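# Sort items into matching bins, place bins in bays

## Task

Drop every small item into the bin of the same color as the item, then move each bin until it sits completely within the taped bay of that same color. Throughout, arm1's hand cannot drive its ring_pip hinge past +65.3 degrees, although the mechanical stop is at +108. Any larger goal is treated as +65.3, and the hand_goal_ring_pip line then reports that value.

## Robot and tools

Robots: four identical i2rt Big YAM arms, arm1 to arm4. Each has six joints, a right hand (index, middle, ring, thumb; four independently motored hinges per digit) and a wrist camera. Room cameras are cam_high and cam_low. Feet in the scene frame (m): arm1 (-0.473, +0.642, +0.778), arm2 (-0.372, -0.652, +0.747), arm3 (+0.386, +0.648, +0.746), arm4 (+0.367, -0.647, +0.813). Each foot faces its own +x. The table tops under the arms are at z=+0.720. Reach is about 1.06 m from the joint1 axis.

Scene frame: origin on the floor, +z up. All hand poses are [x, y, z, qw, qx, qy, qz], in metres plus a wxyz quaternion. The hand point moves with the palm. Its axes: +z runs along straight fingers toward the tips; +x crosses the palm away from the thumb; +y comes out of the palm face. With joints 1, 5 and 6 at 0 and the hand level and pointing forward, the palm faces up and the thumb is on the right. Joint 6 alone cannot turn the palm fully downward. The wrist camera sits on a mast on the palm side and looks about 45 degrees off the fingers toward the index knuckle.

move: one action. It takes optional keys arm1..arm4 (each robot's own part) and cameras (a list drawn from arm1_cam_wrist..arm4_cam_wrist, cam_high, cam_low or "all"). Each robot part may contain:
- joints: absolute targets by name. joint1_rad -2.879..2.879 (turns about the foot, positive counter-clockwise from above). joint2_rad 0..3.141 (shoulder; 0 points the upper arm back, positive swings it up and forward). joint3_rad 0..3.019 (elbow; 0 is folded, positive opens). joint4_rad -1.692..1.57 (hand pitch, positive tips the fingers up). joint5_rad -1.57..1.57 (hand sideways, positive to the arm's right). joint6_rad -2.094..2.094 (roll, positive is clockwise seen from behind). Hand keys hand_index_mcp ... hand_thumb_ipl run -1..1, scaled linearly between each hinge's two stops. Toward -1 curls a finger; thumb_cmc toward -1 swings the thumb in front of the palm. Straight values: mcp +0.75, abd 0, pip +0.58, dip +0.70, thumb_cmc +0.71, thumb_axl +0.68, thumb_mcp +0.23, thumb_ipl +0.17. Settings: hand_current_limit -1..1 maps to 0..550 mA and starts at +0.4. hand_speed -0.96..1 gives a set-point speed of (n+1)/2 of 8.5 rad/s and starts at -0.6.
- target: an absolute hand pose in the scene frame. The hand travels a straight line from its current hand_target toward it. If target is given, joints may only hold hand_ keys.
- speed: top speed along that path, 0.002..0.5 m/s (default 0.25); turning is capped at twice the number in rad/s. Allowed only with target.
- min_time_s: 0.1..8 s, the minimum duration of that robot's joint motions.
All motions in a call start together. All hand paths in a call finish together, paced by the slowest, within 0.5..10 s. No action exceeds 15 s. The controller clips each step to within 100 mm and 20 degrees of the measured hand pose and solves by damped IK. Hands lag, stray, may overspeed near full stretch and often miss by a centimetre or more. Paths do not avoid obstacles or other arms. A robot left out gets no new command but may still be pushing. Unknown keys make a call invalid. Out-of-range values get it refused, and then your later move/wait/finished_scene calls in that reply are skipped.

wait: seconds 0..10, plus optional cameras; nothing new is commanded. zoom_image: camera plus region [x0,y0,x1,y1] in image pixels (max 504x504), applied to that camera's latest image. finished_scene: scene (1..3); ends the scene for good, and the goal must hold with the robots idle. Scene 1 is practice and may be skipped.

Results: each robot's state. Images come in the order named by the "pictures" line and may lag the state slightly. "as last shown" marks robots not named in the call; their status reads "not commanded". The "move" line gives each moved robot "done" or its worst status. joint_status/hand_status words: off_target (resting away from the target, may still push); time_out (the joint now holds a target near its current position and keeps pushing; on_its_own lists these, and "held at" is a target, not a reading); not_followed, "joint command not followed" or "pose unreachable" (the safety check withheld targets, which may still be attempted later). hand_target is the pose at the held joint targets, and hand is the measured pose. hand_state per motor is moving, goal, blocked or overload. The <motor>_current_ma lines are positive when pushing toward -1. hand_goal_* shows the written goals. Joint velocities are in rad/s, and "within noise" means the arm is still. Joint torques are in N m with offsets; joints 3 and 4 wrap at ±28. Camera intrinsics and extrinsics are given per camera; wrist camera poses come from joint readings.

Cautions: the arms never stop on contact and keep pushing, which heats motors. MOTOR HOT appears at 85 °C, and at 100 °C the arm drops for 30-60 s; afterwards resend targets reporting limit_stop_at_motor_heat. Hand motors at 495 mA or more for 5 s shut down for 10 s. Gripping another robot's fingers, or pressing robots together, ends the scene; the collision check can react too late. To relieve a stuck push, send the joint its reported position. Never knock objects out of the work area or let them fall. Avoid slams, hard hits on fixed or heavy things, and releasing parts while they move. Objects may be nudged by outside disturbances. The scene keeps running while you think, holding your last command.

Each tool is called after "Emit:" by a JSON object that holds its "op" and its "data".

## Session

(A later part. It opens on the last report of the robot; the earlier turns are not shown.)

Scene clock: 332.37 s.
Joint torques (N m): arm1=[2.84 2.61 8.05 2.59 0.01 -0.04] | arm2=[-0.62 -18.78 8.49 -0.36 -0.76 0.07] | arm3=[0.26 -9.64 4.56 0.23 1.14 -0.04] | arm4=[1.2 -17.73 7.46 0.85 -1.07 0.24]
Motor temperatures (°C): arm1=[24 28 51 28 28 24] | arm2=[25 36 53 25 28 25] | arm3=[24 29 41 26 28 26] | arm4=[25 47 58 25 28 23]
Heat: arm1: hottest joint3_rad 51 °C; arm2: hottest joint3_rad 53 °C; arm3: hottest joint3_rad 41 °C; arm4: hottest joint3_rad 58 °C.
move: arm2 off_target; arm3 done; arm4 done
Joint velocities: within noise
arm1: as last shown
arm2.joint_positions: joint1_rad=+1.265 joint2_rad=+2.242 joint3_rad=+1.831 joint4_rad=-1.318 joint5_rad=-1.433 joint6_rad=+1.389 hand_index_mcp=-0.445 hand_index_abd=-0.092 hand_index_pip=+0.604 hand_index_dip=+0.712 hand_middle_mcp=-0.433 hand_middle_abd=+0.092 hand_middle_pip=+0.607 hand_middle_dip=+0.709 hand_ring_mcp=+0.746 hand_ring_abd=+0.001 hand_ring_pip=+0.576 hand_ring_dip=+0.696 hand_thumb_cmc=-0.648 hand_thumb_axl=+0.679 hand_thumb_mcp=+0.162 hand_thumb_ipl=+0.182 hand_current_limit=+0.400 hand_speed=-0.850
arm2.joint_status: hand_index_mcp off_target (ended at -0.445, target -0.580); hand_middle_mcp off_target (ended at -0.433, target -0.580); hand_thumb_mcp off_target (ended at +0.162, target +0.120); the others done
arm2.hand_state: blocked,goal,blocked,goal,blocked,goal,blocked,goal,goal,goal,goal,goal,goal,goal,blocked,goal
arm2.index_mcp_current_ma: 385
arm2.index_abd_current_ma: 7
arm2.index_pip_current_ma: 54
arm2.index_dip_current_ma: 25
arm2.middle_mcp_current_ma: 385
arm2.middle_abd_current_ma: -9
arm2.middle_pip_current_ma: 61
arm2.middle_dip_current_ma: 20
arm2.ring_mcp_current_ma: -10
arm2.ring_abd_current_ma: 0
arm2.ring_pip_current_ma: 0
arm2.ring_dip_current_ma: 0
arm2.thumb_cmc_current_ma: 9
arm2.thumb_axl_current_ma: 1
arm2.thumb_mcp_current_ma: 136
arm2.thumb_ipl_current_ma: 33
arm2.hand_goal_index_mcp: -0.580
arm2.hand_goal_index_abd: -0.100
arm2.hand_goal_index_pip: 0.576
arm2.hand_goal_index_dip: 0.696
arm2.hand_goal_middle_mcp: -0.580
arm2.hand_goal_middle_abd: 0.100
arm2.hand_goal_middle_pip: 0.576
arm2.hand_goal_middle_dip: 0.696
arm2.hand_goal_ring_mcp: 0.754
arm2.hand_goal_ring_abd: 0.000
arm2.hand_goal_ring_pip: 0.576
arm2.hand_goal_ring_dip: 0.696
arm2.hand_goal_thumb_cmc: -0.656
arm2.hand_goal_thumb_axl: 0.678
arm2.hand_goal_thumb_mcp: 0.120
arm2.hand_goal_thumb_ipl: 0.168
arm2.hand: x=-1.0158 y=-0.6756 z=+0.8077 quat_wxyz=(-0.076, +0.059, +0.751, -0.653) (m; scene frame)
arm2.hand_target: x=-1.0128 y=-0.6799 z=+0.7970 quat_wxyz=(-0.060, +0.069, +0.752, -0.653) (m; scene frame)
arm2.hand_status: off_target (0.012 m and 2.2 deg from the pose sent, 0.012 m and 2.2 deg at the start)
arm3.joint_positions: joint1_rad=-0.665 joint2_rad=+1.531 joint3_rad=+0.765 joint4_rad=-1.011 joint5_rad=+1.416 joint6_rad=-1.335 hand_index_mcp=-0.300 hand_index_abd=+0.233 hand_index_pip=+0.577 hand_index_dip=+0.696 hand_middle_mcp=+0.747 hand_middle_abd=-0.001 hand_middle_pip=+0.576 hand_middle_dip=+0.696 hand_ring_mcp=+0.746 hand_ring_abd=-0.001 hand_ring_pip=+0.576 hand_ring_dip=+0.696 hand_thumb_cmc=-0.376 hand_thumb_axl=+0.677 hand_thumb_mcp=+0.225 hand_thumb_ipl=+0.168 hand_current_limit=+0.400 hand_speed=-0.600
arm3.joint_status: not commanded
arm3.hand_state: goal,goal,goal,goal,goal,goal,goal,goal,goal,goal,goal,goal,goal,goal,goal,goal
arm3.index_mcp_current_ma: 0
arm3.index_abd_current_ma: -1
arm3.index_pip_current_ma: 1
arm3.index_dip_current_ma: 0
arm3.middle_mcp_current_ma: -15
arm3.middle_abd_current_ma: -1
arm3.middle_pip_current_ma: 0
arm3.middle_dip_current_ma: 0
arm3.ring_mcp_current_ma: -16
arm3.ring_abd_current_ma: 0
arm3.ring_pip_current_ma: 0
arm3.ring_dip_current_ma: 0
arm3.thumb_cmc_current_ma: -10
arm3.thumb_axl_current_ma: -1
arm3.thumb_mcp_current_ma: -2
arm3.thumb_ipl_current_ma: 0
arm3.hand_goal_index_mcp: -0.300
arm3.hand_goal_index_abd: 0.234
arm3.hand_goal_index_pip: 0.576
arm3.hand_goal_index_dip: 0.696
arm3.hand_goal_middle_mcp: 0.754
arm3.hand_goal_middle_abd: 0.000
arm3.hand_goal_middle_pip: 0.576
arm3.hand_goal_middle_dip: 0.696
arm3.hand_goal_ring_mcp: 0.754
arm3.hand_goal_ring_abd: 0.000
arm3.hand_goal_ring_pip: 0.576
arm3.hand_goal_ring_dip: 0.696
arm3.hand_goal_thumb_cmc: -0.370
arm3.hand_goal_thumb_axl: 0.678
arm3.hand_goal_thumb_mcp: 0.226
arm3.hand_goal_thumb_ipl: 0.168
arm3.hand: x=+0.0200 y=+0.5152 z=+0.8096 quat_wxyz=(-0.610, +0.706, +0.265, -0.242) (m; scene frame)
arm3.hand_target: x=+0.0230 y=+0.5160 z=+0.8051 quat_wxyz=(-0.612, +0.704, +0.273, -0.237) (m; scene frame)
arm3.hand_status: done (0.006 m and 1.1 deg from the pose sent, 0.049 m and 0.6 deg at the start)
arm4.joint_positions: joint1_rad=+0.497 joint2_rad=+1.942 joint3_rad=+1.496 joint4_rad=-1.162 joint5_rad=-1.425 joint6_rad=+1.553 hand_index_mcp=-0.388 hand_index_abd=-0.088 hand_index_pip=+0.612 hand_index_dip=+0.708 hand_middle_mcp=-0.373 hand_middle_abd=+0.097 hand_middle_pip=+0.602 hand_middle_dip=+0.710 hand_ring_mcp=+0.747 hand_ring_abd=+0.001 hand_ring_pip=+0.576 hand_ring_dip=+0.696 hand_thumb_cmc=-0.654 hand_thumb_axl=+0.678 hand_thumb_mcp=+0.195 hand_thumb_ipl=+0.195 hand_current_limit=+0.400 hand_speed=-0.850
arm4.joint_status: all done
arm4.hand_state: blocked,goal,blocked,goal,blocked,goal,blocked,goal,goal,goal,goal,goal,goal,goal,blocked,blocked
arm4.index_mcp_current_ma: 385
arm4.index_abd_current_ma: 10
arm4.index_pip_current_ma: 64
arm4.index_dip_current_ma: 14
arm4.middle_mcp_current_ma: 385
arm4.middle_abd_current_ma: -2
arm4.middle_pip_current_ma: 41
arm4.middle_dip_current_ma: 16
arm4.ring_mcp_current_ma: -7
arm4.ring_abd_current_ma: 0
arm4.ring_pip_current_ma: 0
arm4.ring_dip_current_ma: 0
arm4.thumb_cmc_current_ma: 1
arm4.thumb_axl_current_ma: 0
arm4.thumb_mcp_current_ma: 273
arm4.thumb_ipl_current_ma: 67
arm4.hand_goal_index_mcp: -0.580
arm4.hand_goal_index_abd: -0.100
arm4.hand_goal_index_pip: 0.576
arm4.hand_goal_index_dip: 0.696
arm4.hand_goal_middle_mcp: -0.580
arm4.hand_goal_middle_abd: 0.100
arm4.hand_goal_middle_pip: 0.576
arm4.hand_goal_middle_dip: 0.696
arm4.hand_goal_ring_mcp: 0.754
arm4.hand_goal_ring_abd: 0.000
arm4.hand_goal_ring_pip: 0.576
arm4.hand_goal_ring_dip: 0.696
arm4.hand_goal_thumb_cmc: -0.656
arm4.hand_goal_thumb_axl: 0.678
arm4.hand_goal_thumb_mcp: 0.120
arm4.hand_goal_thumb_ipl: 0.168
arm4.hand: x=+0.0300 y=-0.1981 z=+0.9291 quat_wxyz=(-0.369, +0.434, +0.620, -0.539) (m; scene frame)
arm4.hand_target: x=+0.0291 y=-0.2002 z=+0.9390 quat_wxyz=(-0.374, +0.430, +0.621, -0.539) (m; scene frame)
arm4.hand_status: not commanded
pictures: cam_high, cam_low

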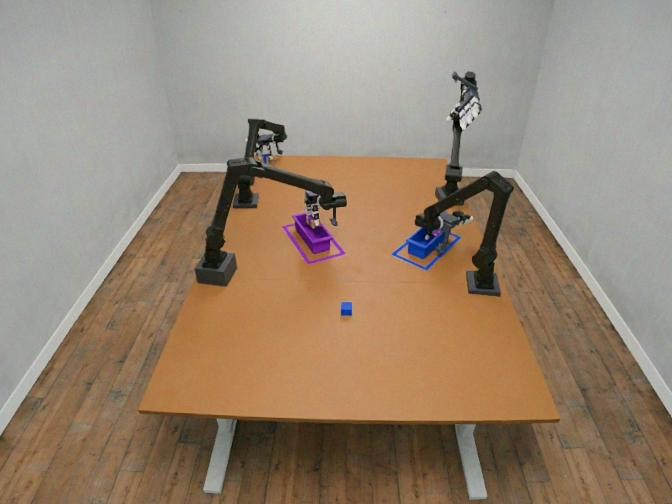

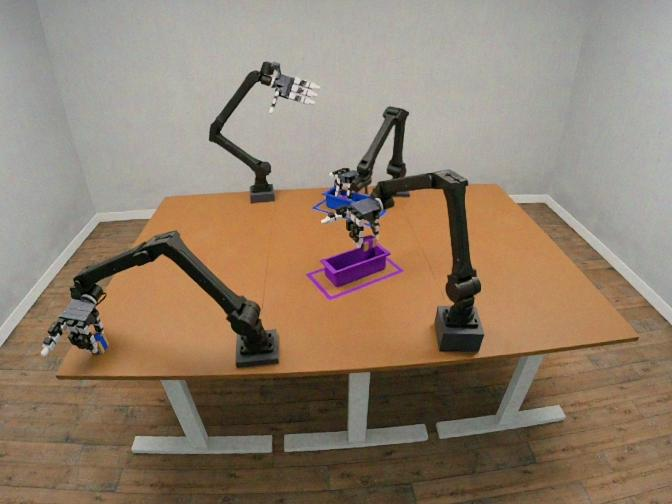

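Emit:
{"op": "move", "data": {"arm4": {"target":[0.029,-0.181,0.897,0.3716,-0.4275,-0.6219,0.5407],"speed":0.04}, "arm2": {"joints":{"joint2_rad":2.0},"min_time_s":3}, "arm3": {"joints":{"hand_speed":-0.85,"hand_index_mcp":-0.58,"hand_thumb_mcp":0.10}}, "cameras": ["cam_high","cam_low"]}}

Emit:
{"op": "zoom_image", "data": {"camera": "cam_low", "region": [290, 180, 420, 310]}}

Emit:
{"op": "zoom_image", "data": {"camera": "cam_low", "region": [30, 250, 150, 370]}}

Emit:
{"op": "zoom_image", "data": {"camera": "cam_high", "region": [395, 190, 465, 260]}}

Emit:
{"op": "zoom_image", "data": {"camera": "cam_high", "region": [260, 170, 370, 280]}}

Scene clock: 347.93 s.
Joint torques (N m): arm1=[2.78 2.55 8.06 2.58 0.01 -0.04] | arm2=[-0.73 -20.42 9.13 0.03 -0.82 -0.01] | arm3=[0.26 -9.64 4.55 0.21 1.14 -0.03] | arm4=[0.38 -15.56 11 -0.16 -1.02 -0.05]
Motor temperatures (°C): arm1=[24 28 51 28 28 24] | arm2=[25 37 52 25 28 25] | arm3=[24 28 41 26 29 26] | arm4=[25 47 55 25 28 23]
Heat: arm1: hottest joint3_rad 51 °C; arm2: hottest joint3_rad 52 °C; arm3: hottest joint3_rad 41 °C; arm4: hottest joint3_rad 55 °C.
move: arm2 done; arm3 off_target; arm4 off_target
Joint velocities: within noise
arm1: as last shown
arm2.joint_positions: joint1_rad=+1.265 joint2_rad=+2.021 joint3_rad=+1.831 joint4_rad=-1.318 joint5_rad=-1.431 joint6_rad=+1.390 hand_index_mcp=-0.445 hand_index_abd=-0.092 hand_index_pip=+0.604 hand_index_dip=+0.712 hand_middle_mcp=-0.435 hand_middle_abd=+0.091 hand_middle_pip=+0.607 hand_middle_dip=+0.710 hand_ring_mcp=+0.746 hand_ring_abd=+0.001 hand_ring_pip=+0.576 hand_ring_dip=+0.696 hand_thumb_cmc=-0.645 hand_thumb_axl=+0.679 hand_thumb_mcp=+0.162 hand_thumb_ipl=+0.183 hand_current_limit=+0.400 hand_speed=-0.850
arm2.joint_status: all done
arm2.hand_state: blocked,goal,blocked,goal,blocked,goal,blocked,goal,goal,goal,goal,goal,goal,goal,blocked,goal
arm2.index_mcp_current_ma: 385
arm2.index_abd_current_ma: 7
arm2.index_pip_current_ma: 54
arm2.index_dip_current_ma: 25
arm2.middle_mcp_current_ma: 385
arm2.middle_abd_current_ma: -9
arm2.middle_pip_current_ma: 63
arm2.middle_dip_current_ma: 22
arm2.ring_mcp_current_ma: -10
arm2.ring_abd_current_ma: 0
arm2.ring_pip_current_ma: 0
arm2.ring_dip_current_ma: 0
arm2.thumb_cmc_current_ma: 15
arm2.thumb_axl_current_ma: 1
arm2.thumb_mcp_current_ma: 136
arm2.thumb_ipl_current_ma: 36
arm2.hand_goal_index_mcp: -0.580
arm2.hand_goal_index_abd: -0.100
arm2.hand_goal_index_pip: 0.576
arm2.hand_goal_index_dip: 0.696
arm2.hand_goal_middle_mcp: -0.580
arm2.hand_goal_middle_abd: 0.100
arm2.hand_goal_middle_pip: 0.576
arm2.hand_goal_middle_dip: 0.696
arm2.hand_goal_ring_mcp: 0.754
arm2.hand_goal_ring_abd: 0.000
arm2.hand_goal_ring_pip: 0.576
arm2.hand_goal_ring_dip: 0.696
arm2.hand_goal_thumb_cmc: -0.656
arm2.hand_goal_thumb_axl: 0.678
arm2.hand_goal_thumb_mcp: 0.120
arm2.hand_goal_thumb_ipl: 0.168
arm2.hand: x=-1.0165 y=-0.6753 z=+0.9409 quat_wxyz=(-0.157, -0.013, +0.755, -0.637) (m; scene frame)
arm2.hand_target: x=-1.0132 y=-0.6799 z=+0.9559 quat_wxyz=(-0.157, -0.017, +0.755, -0.636) (m; scene frame)
arm2.hand_status: not commanded
arm3.joint_positions: joint1_rad=-0.665 joint2_rad=+1.531 joint3_rad=+0.765 joint4_rad=-1.011 joint5_rad=+1.416 joint6_rad=-1.336 hand_index_mcp=-0.414 hand_index_abd=+0.233 hand_index_pip=+0.599 hand_index_dip=+0.705 hand_middle_mcp=+0.746 hand_middle_abd=-0.001 hand_middle_pip=+0.576 hand_middle_dip=+0.696 hand_ring_mcp=+0.746 hand_ring_abd=-0.001 hand_ring_pip=+0.576 hand_ring_dip=+0.696 hand_thumb_cmc=-0.376 hand_thumb_axl=+0.677 hand_thumb_mcp=+0.141 hand_thumb_ipl=+0.178 hand_current_limit=+0.400 hand_speed=-0.850
arm3.joint_status: hand_index_mcp off_target (ended at -0.414, target -0.580); hand_thumb_mcp off_target (ended at +0.141, target +0.100); the others done
arm3.hand_state: blocked,goal,blocked,goal,goal,goal,goal,goal,goal,goal,goal,goal,goal,goal,blocked,goal
arm3.index_mcp_current_ma: 385
arm3.index_abd_current_ma: -1
arm3.index_pip_current_ma: 60
arm3.index_dip_current_ma: 18
arm3.middle_mcp_current_ma: -16
arm3.middle_abd_current_ma: -1
arm3.middle_pip_current_ma: 0
arm3.middle_dip_current_ma: 0
arm3.ring_mcp_current_ma: -17
arm3.ring_abd_current_ma: 0
arm3.ring_pip_current_ma: 0
arm3.ring_dip_current_ma: 0
arm3.thumb_cmc_current_ma: -10
arm3.thumb_axl_current_ma: -1
arm3.thumb_mcp_current_ma: 165
arm3.thumb_ipl_current_ma: 28
arm3.hand_goal_index_mcp: -0.580
arm3.hand_goal_index_abd: 0.234
arm3.hand_goal_index_pip: 0.576
arm3.hand_goal_index_dip: 0.696
arm3.hand_goal_middle_mcp: 0.754
arm3.hand_goal_middle_abd: 0.000
arm3.hand_goal_middle_pip: 0.576
arm3.hand_goal_middle_dip: 0.696
arm3.hand_goal_ring_mcp: 0.754
arm3.hand_goal_ring_abd: 0.000
arm3.hand_goal_ring_pip: 0.576
arm3.hand_goal_ring_dip: 0.696
arm3.hand_goal_thumb_cmc: -0.370
arm3.hand_goal_thumb_axl: 0.678
arm3.hand_goal_thumb_mcp: 0.100
arm3.hand_goal_thumb_ipl: 0.168
arm3.hand: x=+0.0201 y=+0.5152 z=+0.8096 quat_wxyz=(-0.610, +0.706, +0.265, -0.242) (m; scene frame)
arm3.hand_target: x=+0.0230 y=+0.5160 z=+0.8051 quat_wxyz=(-0.612, +0.704, +0.273, -0.237) (m; scene frame)
arm3.hand_status: not commanded
arm4.joint_positions: joint1_rad=+0.496 joint2_rad=+2.019 joint3_rad=+1.496 joint4_rad=-1.198 joint5_rad=-1.426 joint6_rad=+1.466 hand_index_mcp=-0.388 hand_index_abd=-0.088 hand_index_pip=+0.612 hand_index_dip=+0.708 hand_middle_mcp=-0.373 hand_middle_abd=+0.097 hand_middle_pip=+0.602 hand_middle_dip=+0.710 hand_ring_mcp=+0.747 hand_ring_abd=+0.001 hand_ring_pip=+0.576 hand_ring_dip=+0.696 hand_thumb_cmc=-0.654 hand_thumb_axl=+0.678 hand_thumb_mcp=+0.195 hand_thumb_ipl=+0.195 hand_current_limit=+0.400 hand_speed=-0.850
arm4.joint_status: not commanded
arm4.hand_state: blocked,goal,blocked,goal,blocked,goal,blocked,goal,goal,goal,goal,goal,goal,goal,blocked,blocked
arm4.index_mcp_current_ma: 385
arm4.index_abd_current_ma: 10
arm4.index_pip_current_ma: 64
arm4.index_dip_current_ma: 14
arm4.middle_mcp_current_ma: 385
arm4.middle_abd_current_ma: -2
arm4.middle_pip_current_ma: 41
arm4.middle_dip_current_ma: 16
arm4.ring_mcp_current_ma: -7
arm4.ring_abd_current_ma: 0
arm4.ring_pip_current_ma: 0
arm4.ring_dip_current_ma: 0
arm4.thumb_cmc_current_ma: 1
arm4.thumb_axl_current_ma: 0
arm4.thumb_mcp_current_ma: 273
arm4.thumb_ipl_current_ma: 67
arm4.hand_goal_index_mcp: -0.580
arm4.hand_goal_index_abd: -0.100
arm4.hand_goal_index_pip: 0.576
arm4.hand_goal_index_dip: 0.696
arm4.hand_goal_middle_mcp: -0.580
arm4.hand_goal_middle_abd: 0.100
arm4.hand_goal_middle_pip: 0.576
arm4.hand_goal_middle_dip: 0.696
arm4.hand_goal_ring_mcp: 0.754
arm4.hand_goal_ring_abd: 0.000
arm4.hand_goal_ring_pip: 0.576
arm4.hand_goal_ring_dip: 0.696
arm4.hand_goal_thumb_cmc: -0.656
arm4.hand_goal_thumb_axl: 0.678
arm4.hand_goal_thumb_mcp: 0.120
arm4.hand_goal_thumb_ipl: 0.168
arm4.hand: x=+0.0316 y=-0.1993 z=+0.8883 quat_wxyz=(-0.358, +0.437, +0.617, -0.548) (m; scene frame)
arm4.hand_target: x=+0.0293 y=-0.1817 z=+0.8973 quat_wxyz=(-0.372, +0.428, +0.622, -0.540) (m; scene frame)
arm4.hand_status: off_target (0.020 m and 2.1 deg from the pose sent, 0.036 m and 0.8 deg at the start)
pictures: cam_high, cam_low

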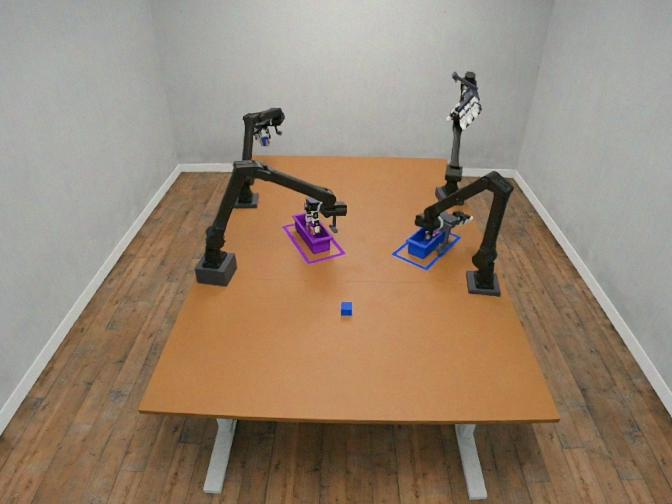

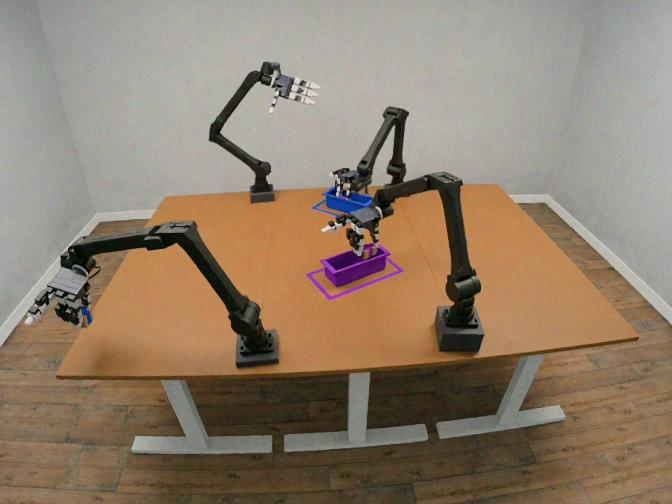

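Scaled by 3.877 from the camera's 672x504 image, which has a finer 960x720 frame.

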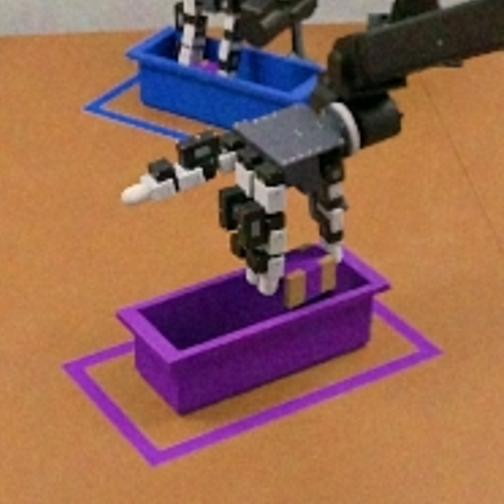

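Scaled by 4.200 from the camera's 672x504 image, which has a finer 960x720 frame.

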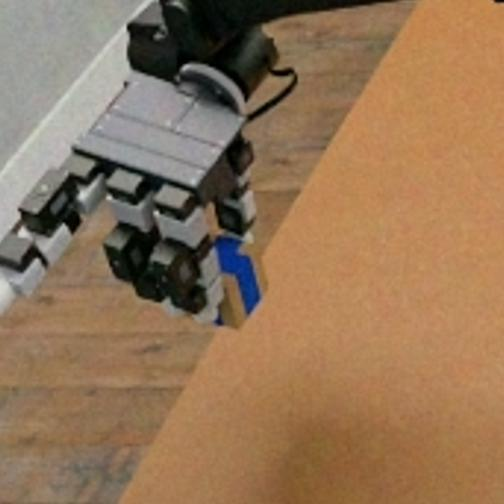

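Scaled by 7.200 from the camera's 672x504 image, which has a finer 960x720 frame.

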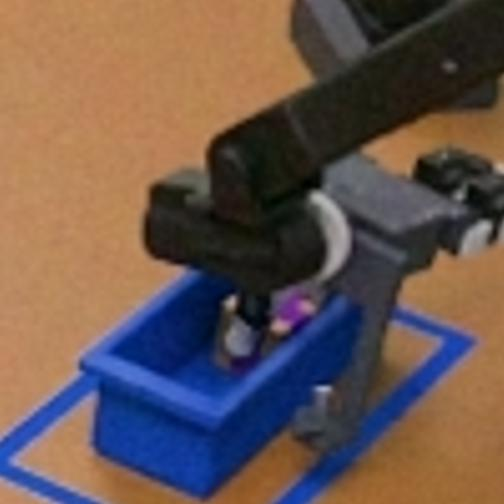

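Scaled by 4.582 from the camera's 672x504 image, which has a finer 960x720 frame.

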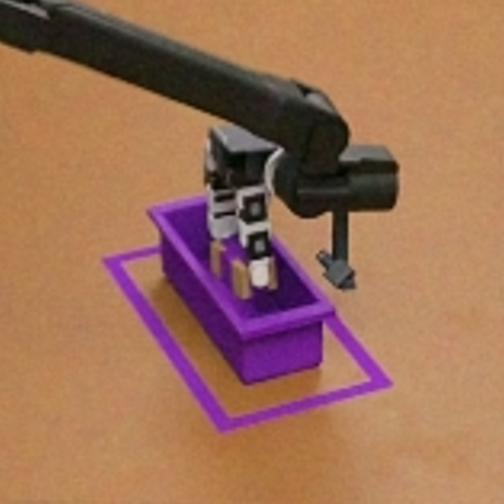

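Emit:
{"op": "move", "data": {"arm4": {"target":[0.029,-0.164,0.897,0.3716,-0.4275,-0.6219,0.5407],"speed":0.05}, "arm2": {"joints":{"joint1_rad":-0.215,"joint2_rad":2.21,"joint3_rad":2.152,"joint4_rad":-1.466,"joint5_rad":-1.42,"joint6_rad":1.55},"min_time_s":7}, "arm3": {"target":[0.023,0.516,0.94,0.6116,-0.7035,-0.2729,0.2373],"speed":0.06}, "cameras": ["cam_high","cam_low"]}}

Emit:
{"op": "zoom_image", "data": {"camera": "cam_low", "region": [290, 140, 420, 270]}}

Emit:
{"op": "zoom_image", "data": {"camera": "cam_high", "region": [385, 160, 485, 260]}}

Emit:
{"op": "zoom_image", "data": {"camera": "cam_high", "region": [260, 140, 370, 280]}}

Scene clock: 373.53 s.
Joint torques (N m): arm1=[2.78 2.61 8.06 2.59 0.02 -0.04] | arm2=[-0.79 -18.14 13.34 -0.06 -0.87 0.05] | arm3=[-0.21 -9.41 10.69 -0.32 1.15 0.14] | arm4=[0.38 -15.97 11.6 -0.29 -0.95 -0.04]
Motor temperatures (°C): arm1=[24 28 51 28 27 24] | arm2=[25 38 54 25 28 25] | arm3=[24 28 43 26 29 26] | arm4=[25 45 55 25 28 23]
Heat: arm1: hottest joint3_rad 51 °C; arm2: hottest joint3_rad 54 °C; arm3: hottest joint3_rad 43 °C; arm4: hottest joint3_rad 55 °C.
move: arm2 done; arm3 moving; arm4 moving
Joint velocities: within noise
arm1: as last shown
arm2.joint_positions: joint1_rad=-0.217 joint2_rad=+2.174 joint3_rad=+2.093 joint4_rad=-1.454 joint5_rad=-1.422 joint6_rad=+1.540 hand_index_mcp=-0.445 hand_index_abd=-0.092 hand_index_pip=+0.604 hand_index_dip=+0.712 hand_middle_mcp=-0.435 hand_middle_abd=+0.091 hand_middle_pip=+0.607 hand_middle_dip=+0.710 hand_ring_mcp=+0.746 hand_ring_abd=+0.001 hand_ring_pip=+0.576 hand_ring_dip=+0.696 hand_thumb_cmc=-0.645 hand_thumb_axl=+0.679 hand_thumb_mcp=+0.162 hand_thumb_ipl=+0.184 hand_current_limit=+0.400 hand_speed=-0.850
arm2.joint_status: all done
arm2.hand_state: blocked,goal,blocked,goal,blocked,goal,blocked,goal,goal,goal,goal,goal,goal,goal,blocked,goal
arm2.index_mcp_current_ma: 385
arm2.index_abd_current_ma: 7
arm2.index_pip_current_ma: 55
arm2.index_dip_current_ma: 25
arm2.middle_mcp_current_ma: 385
arm2.middle_abd_current_ma: -9
arm2.middle_pip_current_ma: 64
arm2.middle_dip_current_ma: 22
arm2.ring_mcp_current_ma: -10
arm2.ring_abd_current_ma: 0
arm2.ring_pip_current_ma: 0
arm2.ring_dip_current_ma: 0
arm2.thumb_cmc_current_ma: 15
arm2.thumb_axl_current_ma: 1
arm2.thumb_mcp_current_ma: 136
arm2.thumb_ipl_current_ma: 37
arm2.hand_goal_index_mcp: -0.580
arm2.hand_goal_index_abd: -0.100
arm2.hand_goal_index_pip: 0.576
arm2.hand_goal_index_dip: 0.696
arm2.hand_goal_middle_mcp: -0.580
arm2.hand_goal_middle_abd: 0.100
arm2.hand_goal_middle_pip: 0.576
arm2.hand_goal_middle_dip: 0.696
arm2.hand_goal_ring_mcp: 0.754
arm2.hand_goal_ring_abd: 0.000
arm2.hand_goal_ring_pip: 0.576
arm2.hand_goal_ring_dip: 0.696
arm2.hand_goal_thumb_cmc: -0.656
arm2.hand_goal_thumb_axl: 0.678
arm2.hand_goal_thumb_mcp: 0.120
arm2.hand_goal_thumb_ipl: 0.168
arm2.hand: x=-0.4452 y=+0.0222 z=+0.9387 quat_wxyz=(-0.509, +0.548, +0.516, -0.417) (m; scene frame)
arm2.hand_target: x=-0.4452 y=+0.0333 z=+0.9371 quat_wxyz=(-0.509, +0.548, +0.517, -0.416) (m; scene frame)
arm2.hand_status: not commanded
arm3.joint_positions: joint1_rad=-0.665 joint2_rad=+1.307 joint3_rad=+0.884 joint4_rad=-1.367 joint5_rad=+1.416 joint6_rad=-1.405 hand_index_mcp=-0.416 hand_index_abd=+0.233 hand_index_pip=+0.600 hand_index_dip=+0.707 hand_middle_mcp=+0.746 hand_middle_abd=-0.001 hand_middle_pip=+0.576 hand_middle_dip=+0.696 hand_ring_mcp=+0.746 hand_ring_abd=-0.001 hand_ring_pip=+0.576 hand_ring_dip=+0.696 hand_thumb_cmc=-0.376 hand_thumb_axl=+0.677 hand_thumb_mcp=+0.141 hand_thumb_ipl=+0.179 hand_current_limit=+0.400 hand_speed=-0.850
arm3.joint_status: not commanded
arm3.hand_state: blocked,goal,blocked,goal,goal,goal,goal,goal,goal,goal,goal,goal,goal,goal,blocked,goal
arm3.index_mcp_current_ma: 385
arm3.index_abd_current_ma: -1
arm3.index_pip_current_ma: 63
arm3.index_dip_current_ma: 24
arm3.middle_mcp_current_ma: -16
arm3.middle_abd_current_ma: -1
arm3.middle_pip_current_ma: 0
arm3.middle_dip_current_ma: 0
arm3.ring_mcp_current_ma: -17
arm3.ring_abd_current_ma: 0
arm3.ring_pip_current_ma: 0
arm3.ring_dip_current_ma: 0
arm3.thumb_cmc_current_ma: -10
arm3.thumb_axl_current_ma: -1
arm3.thumb_mcp_current_ma: 165
arm3.thumb_ipl_current_ma: 35
arm3.hand_goal_index_mcp: -0.580
arm3.hand_goal_index_abd: 0.234
arm3.hand_goal_index_pip: 0.576
arm3.hand_goal_index_dip: 0.696
arm3.hand_goal_middle_mcp: 0.754
arm3.hand_goal_middle_abd: 0.000
arm3.hand_goal_middle_pip: 0.576
arm3.hand_goal_middle_dip: 0.696
arm3.hand_goal_ring_mcp: 0.754
arm3.hand_goal_ring_abd: 0.000
arm3.hand_goal_ring_pip: 0.576
arm3.hand_goal_ring_dip: 0.696
arm3.hand_goal_thumb_cmc: -0.370
arm3.hand_goal_thumb_axl: 0.678
arm3.hand_goal_thumb_mcp: 0.100
arm3.hand_goal_thumb_ipl: 0.168
arm3.hand: x=+0.0360 y=+0.5282 z=+0.9184 quat_wxyz=(-0.620, +0.695, +0.294, -0.215) (m; scene frame)
arm3.hand_target: x=+0.0239 y=+0.5167 z=+0.9402 quat_wxyz=(-0.611, +0.704, +0.273, -0.238) (m; scene frame)
arm3.hand_status: moving (0.028 m and 3.7 deg from the pose sent, 0.130 m and 1.0 deg at the start)
arm4.joint_positions: joint1_rad=+0.486 joint2_rad=+2.065 joint3_rad=+1.567 joint4_rad=-1.289 joint5_rad=-1.426 joint6_rad=+1.405 hand_index_mcp=-0.388 hand_index_abd=-0.088 hand_index_pip=+0.612 hand_index_dip=+0.708 hand_middle_mcp=-0.373 hand_middle_abd=+0.097 hand_middle_pip=+0.602 hand_middle_dip=+0.710 hand_ring_mcp=+0.747 hand_ring_abd=+0.001 hand_ring_pip=+0.576 hand_ring_dip=+0.696 hand_thumb_cmc=-0.654 hand_thumb_axl=+0.678 hand_thumb_mcp=+0.195 hand_thumb_ipl=+0.195 hand_current_limit=+0.400 hand_speed=-0.850
arm4.joint_status: not commanded
arm4.hand_state: blocked,goal,blocked,goal,blocked,goal,blocked,goal,goal,goal,goal,goal,goal,goal,blocked,blocked
arm4.index_mcp_current_ma: 385
arm4.index_abd_current_ma: 10
arm4.index_pip_current_ma: 64
arm4.index_dip_current_ma: 14
arm4.middle_mcp_current_ma: 385
arm4.middle_abd_current_ma: -2
arm4.middle_pip_current_ma: 41
arm4.middle_dip_current_ma: 16
arm4.ring_mcp_current_ma: -7
arm4.ring_abd_current_ma: 0
arm4.ring_pip_current_ma: 0
arm4.ring_dip_current_ma: 0
arm4.thumb_cmc_current_ma: 1
arm4.thumb_axl_current_ma: 0
arm4.thumb_mcp_current_ma: 273
arm4.thumb_ipl_current_ma: 67
arm4.hand_goal_index_mcp: -0.580
arm4.hand_goal_index_abd: -0.100
arm4.hand_goal_index_pip: 0.576
arm4.hand_goal_index_dip: 0.696
arm4.hand_goal_middle_mcp: -0.580
arm4.hand_goal_middle_abd: 0.100
arm4.hand_goal_middle_pip: 0.576
arm4.hand_goal_middle_dip: 0.696
arm4.hand_goal_ring_mcp: 0.754
arm4.hand_goal_ring_abd: 0.000
arm4.hand_goal_ring_pip: 0.576
arm4.hand_goal_ring_dip: 0.696
arm4.hand_goal_thumb_cmc: -0.656
arm4.hand_goal_thumb_axl: 0.678
arm4.hand_goal_thumb_mcp: 0.120
arm4.hand_goal_thumb_ipl: 0.168
arm4.hand: x=+0.0321 y=-0.1847 z=+0.8877 quat_wxyz=(-0.357, +0.439, +0.615, -0.549) (m; scene frame)
arm4.hand_target: x=+0.0296 y=-0.1650 z=+0.8974 quat_wxyz=(-0.373, +0.429, +0.622, -0.539) (m; scene frame)
arm4.hand_status: moving (0.023 m and 2.4 deg from the pose sent, 0.036 m and 2.2 deg at the start)
pictures: cam_high, cam_low

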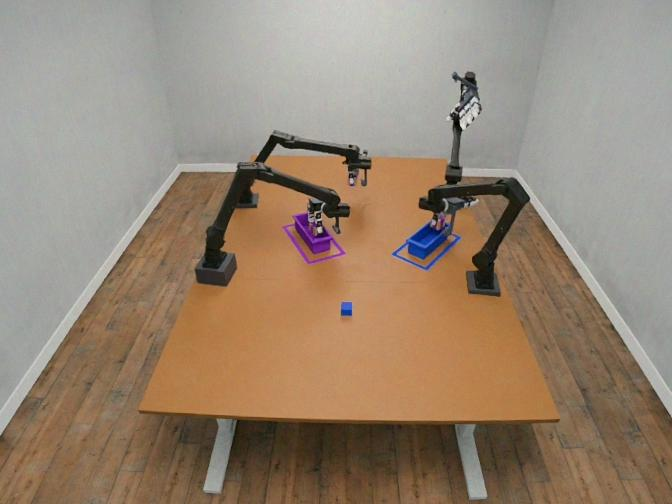

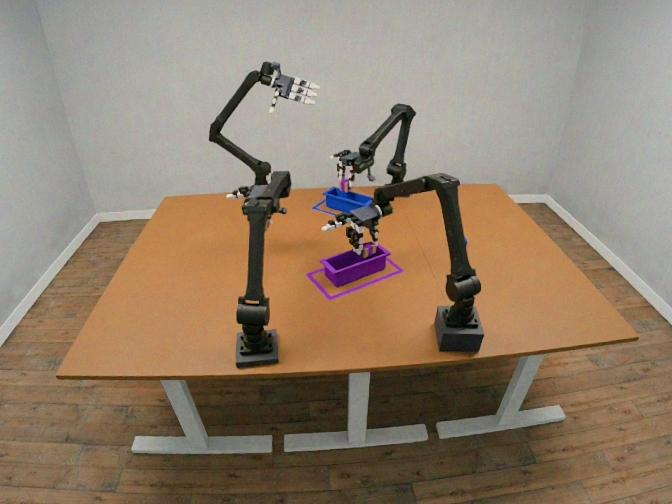

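Scaled by 3.877 from the camera's 672x504 image, which has a finer 960x720 frame.

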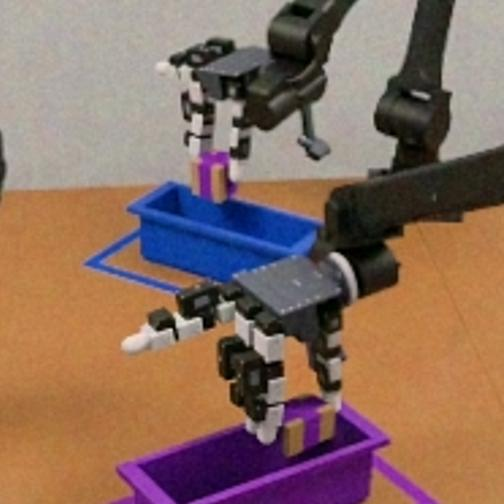

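Scaled by 5.040 from the camera's 672x504 image, which has a finer 960x720 frame.

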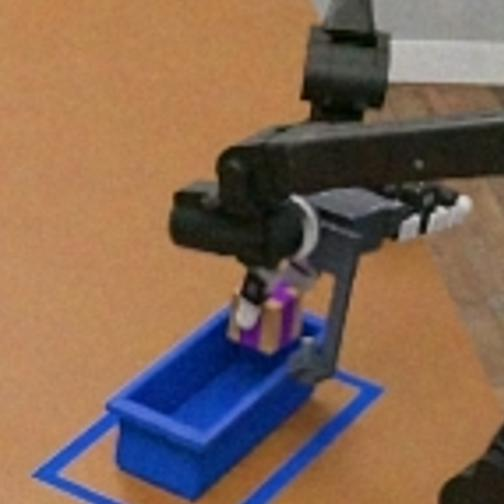

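Scaled by 3.600 from the camera's 672x504 image, which has a finer 960x720 frame.

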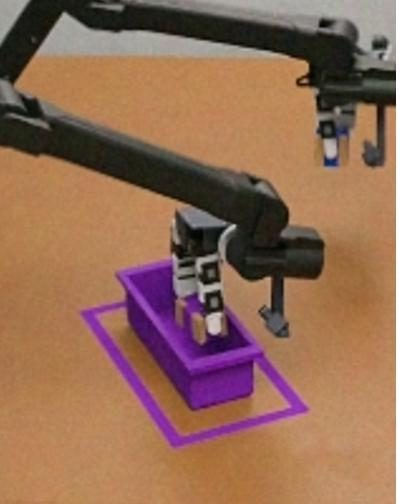

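Emit:
{"op": "move", "data": {"arm4": {"joints":{"hand_speed":-0.7,"hand_index_mcp":-0.2,"hand_middle_mcp":-0.2,"hand_thumb_mcp":0.31}}, "arm2": {"target":[-0.446,0.030,0.84,0.4895,-0.5630,-0.5025,0.4369],"speed":0.06}, "arm3": {"joints":{"joint1_rad":0.248,"joint2_rad":2.0,"joint3_rad":1.808,"joint4_rad":-1.379,"joint5_rad":1.42,"joint6_rad":-1.57},"min_time_s":6}, "cameras": ["cam_high","cam_low"]}}

Emit:
{"op": "zoom_image", "data": {"camera": "cam_high", "region": [260, 150, 400, 290]}}

Emit:
{"op": "zoom_image", "data": {"camera": "cam_low", "region": [220, 140, 480, 300]}}

Scene clock: 399.57 s.
Joint torques (N m): arm1=[2.78 2.49 8.06 2.61 0.01 -0.04] | arm2=[-0.21 -19.02 8.42 0.83 -0.84 -0.11] | arm3=[-0.03 -19.25 7.15 0.09 1.16 0.05] | arm4=[0.44 -15.97 11.6 -0.29 -0.96 -0.04]
Motor temperatures (°C): arm1=[24 28 51 29 27 24] | arm2=[25 40 54 25 28 25] | arm3=[24 29 49 26 29 26] | arm4=[25 46 53 25 28 23]
Heat: arm1: hottest joint3_rad 51 °C; arm2: hottest joint3_rad 54 °C; arm3: hottest joint3_rad 49 °C; arm4: hottest joint3_rad 53 °C.
move: arm2 moving; arm3 time_out; arm4 done
Joint velocities: within noise
arm1: as last shown
arm2.joint_positions: joint1_rad=-0.217 joint2_rad=+2.268 joint3_rad=+2.060 joint4_rad=-1.398 joint5_rad=-1.418 joint6_rad=+1.518 hand_index_mcp=-0.445 hand_index_abd=-0.093 hand_index_pip=+0.604 hand_index_dip=+0.712 hand_middle_mcp=-0.435 hand_middle_abd=+0.091 hand_middle_pip=+0.607 hand_middle_dip=+0.710 hand_ring_mcp=+0.746 hand_ring_abd=+0.001 hand_ring_pip=+0.576 hand_ring_dip=+0.696 hand_thumb_cmc=-0.645 hand_thumb_axl=+0.679 hand_thumb_mcp=+0.162 hand_thumb_ipl=+0.184 hand_current_limit=+0.400 hand_speed=-0.850
arm2.joint_status: not commanded
arm2.hand_state: blocked,goal,blocked,goal,blocked,goal,blocked,goal,goal,goal,goal,goal,goal,goal,blocked,goal
arm2.index_mcp_current_ma: 385
arm2.index_abd_current_ma: 7
arm2.index_pip_current_ma: 55
arm2.index_dip_current_ma: 25
arm2.middle_mcp_current_ma: 385
arm2.middle_abd_current_ma: -9
arm2.middle_pip_current_ma: 64
arm2.middle_dip_current_ma: 22
arm2.ring_mcp_current_ma: -10
arm2.ring_abd_current_ma: 0
arm2.ring_pip_current_ma: 0
arm2.ring_dip_current_ma: 0
arm2.thumb_cmc_current_ma: 15
arm2.thumb_axl_current_ma: 1
arm2.thumb_mcp_current_ma: 136
arm2.thumb_ipl_current_ma: 37
arm2.hand_goal_index_mcp: -0.580
arm2.hand_goal_index_abd: -0.100
arm2.hand_goal_index_pip: 0.576
arm2.hand_goal_index_dip: 0.696
arm2.hand_goal_middle_mcp: -0.580
arm2.hand_goal_middle_abd: 0.100
arm2.hand_goal_middle_pip: 0.576
arm2.hand_goal_middle_dip: 0.696
arm2.hand_goal_ring_mcp: 0.754
arm2.hand_goal_ring_abd: 0.000
arm2.hand_goal_ring_pip: 0.576
arm2.hand_goal_ring_dip: 0.696
arm2.hand_goal_thumb_cmc: -0.656
arm2.hand_goal_thumb_axl: 0.678
arm2.hand_goal_thumb_mcp: 0.120
arm2.hand_goal_thumb_ipl: 0.168
arm2.hand: x=-0.4451 y=+0.0284 z=+0.8642 quat_wxyz=(-0.495, +0.559, +0.506, -0.431) (m; scene frame)
arm2.hand_target: x=-0.4460 y=+0.0291 z=+0.8402 quat_wxyz=(-0.489, +0.563, +0.502, -0.437) (m; scene frame)
arm2.hand_status: moving (0.024 m and 1.1 deg from the pose sent, 0.099 m and 4.0 deg at the start)
arm3.joint_positions: joint1_rad=+0.163 joint2_rad=+1.932 joint3_rad=+1.677 joint4_rad=-1.372 joint5_rad=+1.416 joint6_rad=-1.545 hand_index_mcp=-0.417 hand_index_abd=+0.232 hand_index_pip=+0.601 hand_index_dip=+0.707 hand_middle_mcp=+0.746 hand_middle_abd=-0.001 hand_middle_pip=+0.576 hand_middle_dip=+0.696 hand_ring_mcp=+0.746 hand_ring_abd=-0.001 hand_ring_pip=+0.576 hand_ring_dip=+0.696 hand_thumb_cmc=-0.374 hand_thumb_axl=+0.677 hand_thumb_mcp=+0.141 hand_thumb_ipl=+0.180 hand_current_limit=+0.400 hand_speed=-0.850
arm3.joint_status: joint1_rad time_out (moved +0.829 of +0.913); joint3_rad time_out (moved +0.793 of +0.924); the others done
arm3.hand_state: blocked,goal,blocked,goal,goal,goal,goal,goal,goal,goal,goal,goal,goal,goal,blocked,goal
arm3.index_mcp_current_ma: 385
arm3.index_abd_current_ma: -2
arm3.index_pip_current_ma: 64
arm3.index_dip_current_ma: 24
arm3.middle_mcp_current_ma: -16
arm3.middle_abd_current_ma: -1
arm3.middle_pip_current_ma: 0
arm3.middle_dip_current_ma: 0
arm3.ring_mcp_current_ma: -17
arm3.ring_abd_current_ma: 0
arm3.ring_pip_current_ma: 0
arm3.ring_dip_current_ma: 0
arm3.thumb_cmc_current_ma: -7
arm3.thumb_axl_current_ma: -1
arm3.thumb_mcp_current_ma: 165
arm3.thumb_ipl_current_ma: 36
arm3.hand_goal_index_mcp: -0.580
arm3.hand_goal_index_abd: 0.234
arm3.hand_goal_index_pip: 0.576
arm3.hand_goal_index_dip: 0.696
arm3.hand_goal_middle_mcp: 0.754
arm3.hand_goal_middle_abd: 0.000
arm3.hand_goal_middle_pip: 0.576
arm3.hand_goal_middle_dip: 0.696
arm3.hand_goal_ring_mcp: 0.754
arm3.hand_goal_ring_abd: 0.000
arm3.hand_goal_ring_pip: 0.576
arm3.hand_goal_ring_dip: 0.696
arm3.hand_goal_thumb_cmc: -0.370
arm3.hand_goal_thumb_axl: 0.678
arm3.hand_goal_thumb_mcp: 0.100
arm3.hand_goal_thumb_ipl: 0.168
arm3.on_its_own: joint1_rad is held at +0.163, not at your +0.248, since a time_out; joint3_rad is held at +1.677, not at your +1.808, since a time_out
arm3.hand: x=+0.2441 y=+0.0380 z=+0.9159 quat_wxyz=(-0.467, +0.520, +0.554, -0.453) (m; scene frame)
arm3.hand_target: x=+0.2441 y=+0.0380 z=+0.9159 quat_wxyz=(-0.467, +0.520, +0.554, -0.453) (m; scene frame)
arm3.hand_status: not commanded
arm4.joint_positions: joint1_rad=+0.486 joint2_rad=+2.065 joint3_rad=+1.567 joint4_rad=-1.289 joint5_rad=-1.426 joint6_rad=+1.405 hand_index_mcp=-0.212 hand_index_abd=-0.089 hand_index_pip=+0.577 hand_index_dip=+0.699 hand_middle_mcp=-0.205 hand_middle_abd=+0.097 hand_middle_pip=+0.578 hand_middle_dip=+0.699 hand_ring_mcp=+0.747 hand_ring_abd=+0.001 hand_ring_pip=+0.576 hand_ring_dip=+0.696 hand_thumb_cmc=-0.654 hand_thumb_axl=+0.678 hand_thumb_mcp=+0.306 hand_thumb_ipl=+0.170 hand_current_limit=+0.400 hand_speed=-0.700
arm4.joint_status: all done
arm4.hand_state: goal,goal,goal,goal,goal,goal,goal,goal,goal,goal,goal,goal,goal,goal,goal,goal
arm4.index_mcp_current_ma: -14
arm4.index_abd_current_ma: 10
arm4.index_pip_current_ma: 0
arm4.index_dip_current_ma: 1
arm4.middle_mcp_current_ma: -4
arm4.middle_abd_current_ma: -2
arm4.middle_pip_current_ma: 1
arm4.middle_dip_current_ma: 2
arm4.ring_mcp_current_ma: -7
arm4.ring_abd_current_ma: 0
arm4.ring_pip_current_ma: 0
arm4.ring_dip_current_ma: 0
arm4.thumb_cmc_current_ma: 1
arm4.thumb_axl_current_ma: 0
arm4.thumb_mcp_current_ma: -4
arm4.thumb_ipl_current_ma: 1
arm4.hand_goal_index_mcp: -0.200
arm4.hand_goal_index_abd: -0.100
arm4.hand_goal_index_pip: 0.576
arm4.hand_goal_index_dip: 0.696
arm4.hand_goal_middle_mcp: -0.200
arm4.hand_goal_middle_abd: 0.100
arm4.hand_goal_middle_pip: 0.576
arm4.hand_goal_middle_dip: 0.696
arm4.hand_goal_ring_mcp: 0.754
arm4.hand_goal_ring_abd: 0.000
arm4.hand_goal_ring_pip: 0.576
arm4.hand_goal_ring_dip: 0.696
arm4.hand_goal_thumb_cmc: -0.656
arm4.hand_goal_thumb_axl: 0.678
arm4.hand_goal_thumb_mcp: 0.310
arm4.hand_goal_thumb_ipl: 0.168
arm4.hand: x=+0.0323 y=-0.1846 z=+0.8877 quat_wxyz=(-0.357, +0.439, +0.615, -0.549) (m; scene frame)
arm4.hand_target: x=+0.0296 y=-0.1650 z=+0.8974 quat_wxyz=(-0.373, +0.429, +0.622, -0.539) (m; scene frame)
arm4.hand_status: not commanded
pictures: cam_high, cam_low
joint command not followed: on one or more control steps a check withheld the commanded joint targets of the arm3 arm, and it was not sent them on those steps.
cause: the commanded joint targets, or the way to them, would bring a part of the robot too close to another arm (this arm's hand and a part of the arm4 arm, at the place that arm is still heading or pushing toward).

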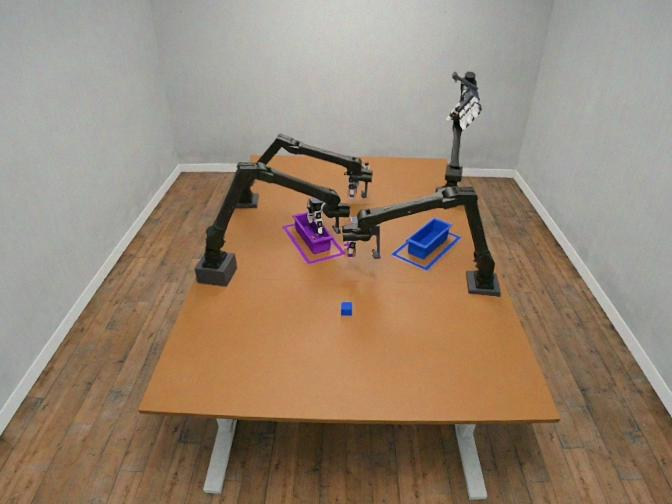

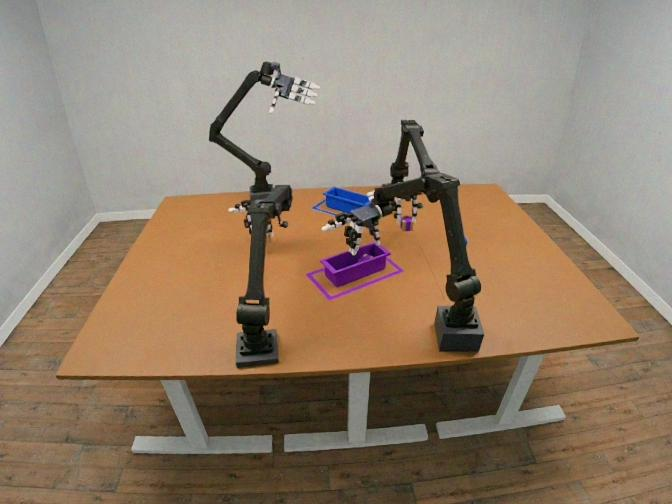

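Scaled by 3.600 from the camera's 672x504 image, which has a finer 960x720 frame.

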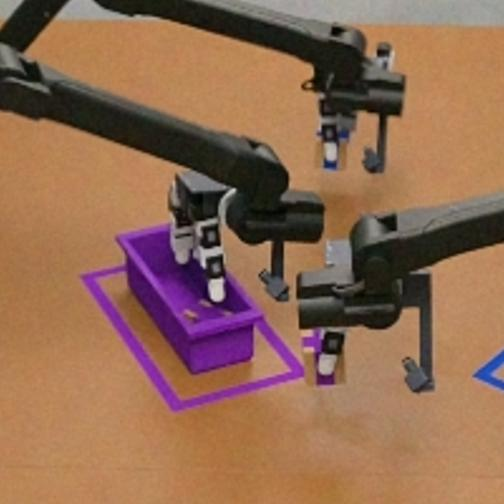

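Scaled by 1.938 from the camera's 672x504 image, which has a finer 960x720 frame.

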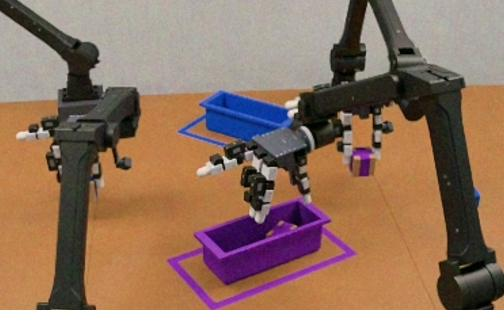

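Emit:
{"op": "move", "data": {"arm4": {"joints": {"joint2_rad": 1.8}, "min_time_s": 2.5}, "arm2": {"target": [-0.447, 0.032, 0.795, 0.4895, -0.5630, -0.5025, 0.4369], "speed": 0.04}, "cameras": ["cam_low"]}}

Scene clock: 428.30 s.
Joint torques (N m): arm1=[2.9 2.61 8.08 2.59 0.01 -0.04] | arm2=[-0.85 -19.31 7.95 0.8 -0.82 -0.02] | arm3=[0.03 -19.19 7.17 0.09 1.16 0.05] | arm4=[0.38 -15.97 12.62 0.14 -0.98 -0.1]
Motor temperatures (°C): arm1=[24 28 51 29 27 24] | arm2=[25 39 50 25 29 25] | arm3=[24 31 45 26 30 26] | arm4=[25 46 53 25 28 23]
Heat: arm1: hottest joint3_rad 51 °C; arm2: hottest joint3_rad 50 °C; arm3: hottest joint3_rad 45 °C; arm4: hottest joint3_rad 53 °C.
move: arm2 off_target; arm4 done
Joint velocities: within noise
arm1.joint_positions: joint1_rad=+1.236 joint2_rad=+0.637 joint3_rad=+1.477 joint4_rad=-1.151 joint5_rad=-0.096 joint6_rad=+1.074 hand_index_mcp=+0.755 hand_index_abd=+0.001 hand_index_pip=+0.577 hand_index_dip=+0.696 hand_middle_mcp=+0.756 hand_middle_abd=+0.001 hand_middle_pip=+0.577 hand_middle_dip=+0.696 hand_ring_mcp=+0.756 hand_ring_abd=+0.001 hand_ring_pip=+0.577 hand_ring_dip=+0.696 hand_thumb_cmc=+0.715 hand_thumb_axl=+0.677 hand_thumb_mcp=+0.226 hand_thumb_ipl=+0.168 hand_current_limit=+0.400 hand_speed=-0.600
arm1.joint_status: not commanded
arm1.hand_state: goal,goal,goal,goal,goal,goal,goal,goal,goal,goal,goal,goal,goal,goal,goal,goal
arm1.index_mcp_current_ma: 1
arm1.index_abd_current_ma: 0
arm1.index_pip_current_ma: 0
arm1.index_dip_current_ma: 0
arm1.middle_mcp_current_ma: 1
arm1.middle_abd_current_ma: 0
arm1.middle_pip_current_ma: 0
arm1.middle_dip_current_ma: 0
arm1.ring_mcp_current_ma: 1
arm1.ring_abd_current_ma: 0
arm1.ring_pip_current_ma: 0
arm1.ring_dip_current_ma: 0
arm1.thumb_cmc_current_ma: 0
arm1.thumb_axl_current_ma: 0
arm1.thumb_mcp_current_ma: 0
arm1.thumb_ipl_current_ma: 0
arm1.hand_goal_index_mcp: 0.754
arm1.hand_goal_index_abd: 0.000
arm1.hand_goal_index_pip: 0.576
arm1.hand_goal_index_dip: 0.696
arm1.hand_goal_middle_mcp: 0.754
arm1.hand_goal_middle_abd: 0.000
arm1.hand_goal_middle_pip: 0.576
arm1.hand_goal_middle_dip: 0.696
arm1.hand_goal_ring_mcp: 0.754
arm1.hand_goal_ring_abd: 0.000
arm1.hand_goal_ring_pip: 0.576
arm1.hand_goal_ring_dip: 0.696
arm1.hand_goal_thumb_cmc: 0.714
arm1.hand_goal_thumb_axl: 0.678
arm1.hand_goal_thumb_mcp: 0.226
arm1.hand_goal_thumb_ipl: 0.168
arm1.hand: x=-0.2314 y=+0.5152 z=+1.4134 quat_wxyz=(+0.171, +0.797, +0.137, +0.563) (m; scene frame)
arm1.hand_target: x=-0.2340 y=+0.5195 z=+1.4261 quat_wxyz=(+0.172, +0.787, +0.142, +0.575) (m; scene frame)
arm1.hand_status: not commanded
arm2.joint_positions: joint1_rad=-0.217 joint2_rad=+2.313 joint3_rad=+2.025 joint4_rad=-1.311 joint5_rad=-1.418 joint6_rad=+1.514 hand_index_mcp=-0.445 hand_index_abd=-0.093 hand_index_pip=+0.604 hand_index_dip=+0.712 hand_middle_mcp=-0.435 hand_middle_abd=+0.091 hand_middle_pip=+0.607 hand_middle_dip=+0.710 hand_ring_mcp=+0.746 hand_ring_abd=+0.001 hand_ring_pip=+0.576 hand_ring_dip=+0.696 hand_thumb_cmc=-0.645 hand_thumb_axl=+0.679 hand_thumb_mcp=+0.162 hand_thumb_ipl=+0.184 hand_current_limit=+0.400 hand_speed=-0.850
arm2.joint_status: not commanded
arm2.hand_state: blocked,goal,blocked,goal,blocked,goal,blocked,goal,goal,goal,goal,goal,goal,goal,blocked,goal
arm2.index_mcp_current_ma: 385
arm2.index_abd_current_ma: 7
arm2.index_pip_current_ma: 55
arm2.index_dip_current_ma: 25
arm2.middle_mcp_current_ma: 385
arm2.middle_abd_current_ma: -9
arm2.middle_pip_current_ma: 64
arm2.middle_dip_current_ma: 22
arm2.ring_mcp_current_ma: -10
arm2.ring_abd_current_ma: 0
arm2.ring_pip_current_ma: 0
arm2.ring_dip_current_ma: 0
arm2.thumb_cmc_current_ma: 15
arm2.thumb_axl_current_ma: 1
arm2.thumb_mcp_current_ma: 136
arm2.thumb_ipl_current_ma: 37
arm2.hand_goal_index_mcp: -0.580
arm2.hand_goal_index_abd: -0.100
arm2.hand_goal_index_pip: 0.576
arm2.hand_goal_index_dip: 0.696
arm2.hand_goal_middle_mcp: -0.580
arm2.hand_goal_middle_abd: 0.100
arm2.hand_goal_middle_pip: 0.576
arm2.hand_goal_middle_dip: 0.696
arm2.hand_goal_ring_mcp: 0.754
arm2.hand_goal_ring_abd: 0.000
arm2.hand_goal_ring_pip: 0.576
arm2.hand_goal_ring_dip: 0.696
arm2.hand_goal_thumb_cmc: -0.656
arm2.hand_goal_thumb_axl: 0.678
arm2.hand_goal_thumb_mcp: 0.120
arm2.hand_goal_thumb_ipl: 0.168
arm2.hand: x=-0.4451 y=+0.0335 z=+0.8213 quat_wxyz=(-0.498, +0.557, +0.509, -0.428) (m; scene frame)
arm2.hand_target: x=-0.4470 y=+0.0311 z=+0.7955 quat_wxyz=(-0.489, +0.563, +0.503, -0.437) (m; scene frame)
arm2.hand_status: off_target (0.026 m and 1.7 deg from the pose sent, 0.069 m and 1.1 deg at the start)
arm3: as last shown
arm3.on_its_own: joint1_rad is held at +0.163, not at your +0.248, since a time_out; joint3_rad is held at +1.677, not at your +1.808, since a time_out
arm4.joint_positions: joint1_rad=+0.486 joint2_rad=+1.812 joint3_rad=+1.569 joint4_rad=-1.291 joint5_rad=-1.426 joint6_rad=+1.405 hand_index_mcp=-0.212 hand_index_abd=-0.089 hand_index_pip=+0.577 hand_index_dip=+0.699 hand_middle_mcp=-0.205 hand_middle_abd=+0.097 hand_middle_pip=+0.578 hand_middle_dip=+0.699 hand_ring_mcp=+0.747 hand_ring_abd=+0.001 hand_ring_pip=+0.576 hand_ring_dip=+0.696 hand_thumb_cmc=-0.654 hand_thumb_axl=+0.678 hand_thumb_mcp=+0.306 hand_thumb_ipl=+0.170 hand_current_limit=+0.400 hand_speed=-0.700
arm4.joint_status: all done
arm4.hand_state: goal,goal,goal,goal,goal,goal,goal,goal,goal,goal,goal,goal,goal,goal,goal,goal
arm4.index_mcp_current_ma: -14
arm4.index_abd_current_ma: 10
arm4.index_pip_current_ma: 0
arm4.index_dip_current_ma: 1
arm4.middle_mcp_current_ma: -4
arm4.middle_abd_current_ma: -2
arm4.middle_pip_current_ma: 1
arm4.middle_dip_current_ma: 2
arm4.ring_mcp_current_ma: -7
arm4.ring_abd_current_ma: 0
arm4.ring_pip_current_ma: 0
arm4.ring_dip_current_ma: 0
arm4.thumb_cmc_current_ma: 1
arm4.thumb_axl_current_ma: 0
arm4.thumb_mcp_current_ma: -3
arm4.thumb_ipl_current_ma: 1
arm4.hand_goal_index_mcp: -0.200
arm4.hand_goal_index_abd: -0.100
arm4.hand_goal_index_pip: 0.576
arm4.hand_goal_index_dip: 0.696
arm4.hand_goal_middle_mcp: -0.200
arm4.hand_goal_middle_abd: 0.100
arm4.hand_goal_middle_pip: 0.576
arm4.hand_goal_middle_dip: 0.696
arm4.hand_goal_ring_mcp: 0.754
arm4.hand_goal_ring_abd: 0.000
arm4.hand_goal_ring_pip: 0.576
arm4.hand_goal_ring_dip: 0.696
arm4.hand_goal_thumb_cmc: -0.656
arm4.hand_goal_thumb_axl: 0.678
arm4.hand_goal_thumb_mcp: 0.310
arm4.hand_goal_thumb_ipl: 0.168
arm4.hand: x=+0.0331 y=-0.1870 z=+1.0218 quat_wxyz=(-0.433, +0.369, +0.660, -0.490) (m; scene frame)
arm4.hand_target: x=+0.0323 y=-0.1729 z=+1.0492 quat_wxyz=(-0.454, +0.351, +0.669, -0.472) (m; scene frame)
arm4.hand_status: not commanded
pictures: cam_low

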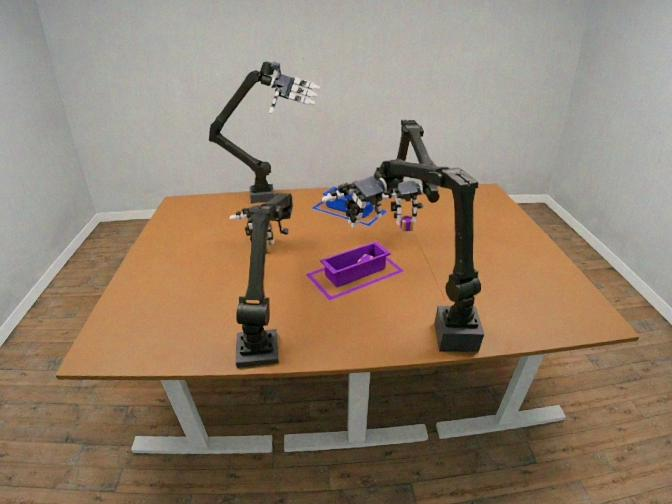

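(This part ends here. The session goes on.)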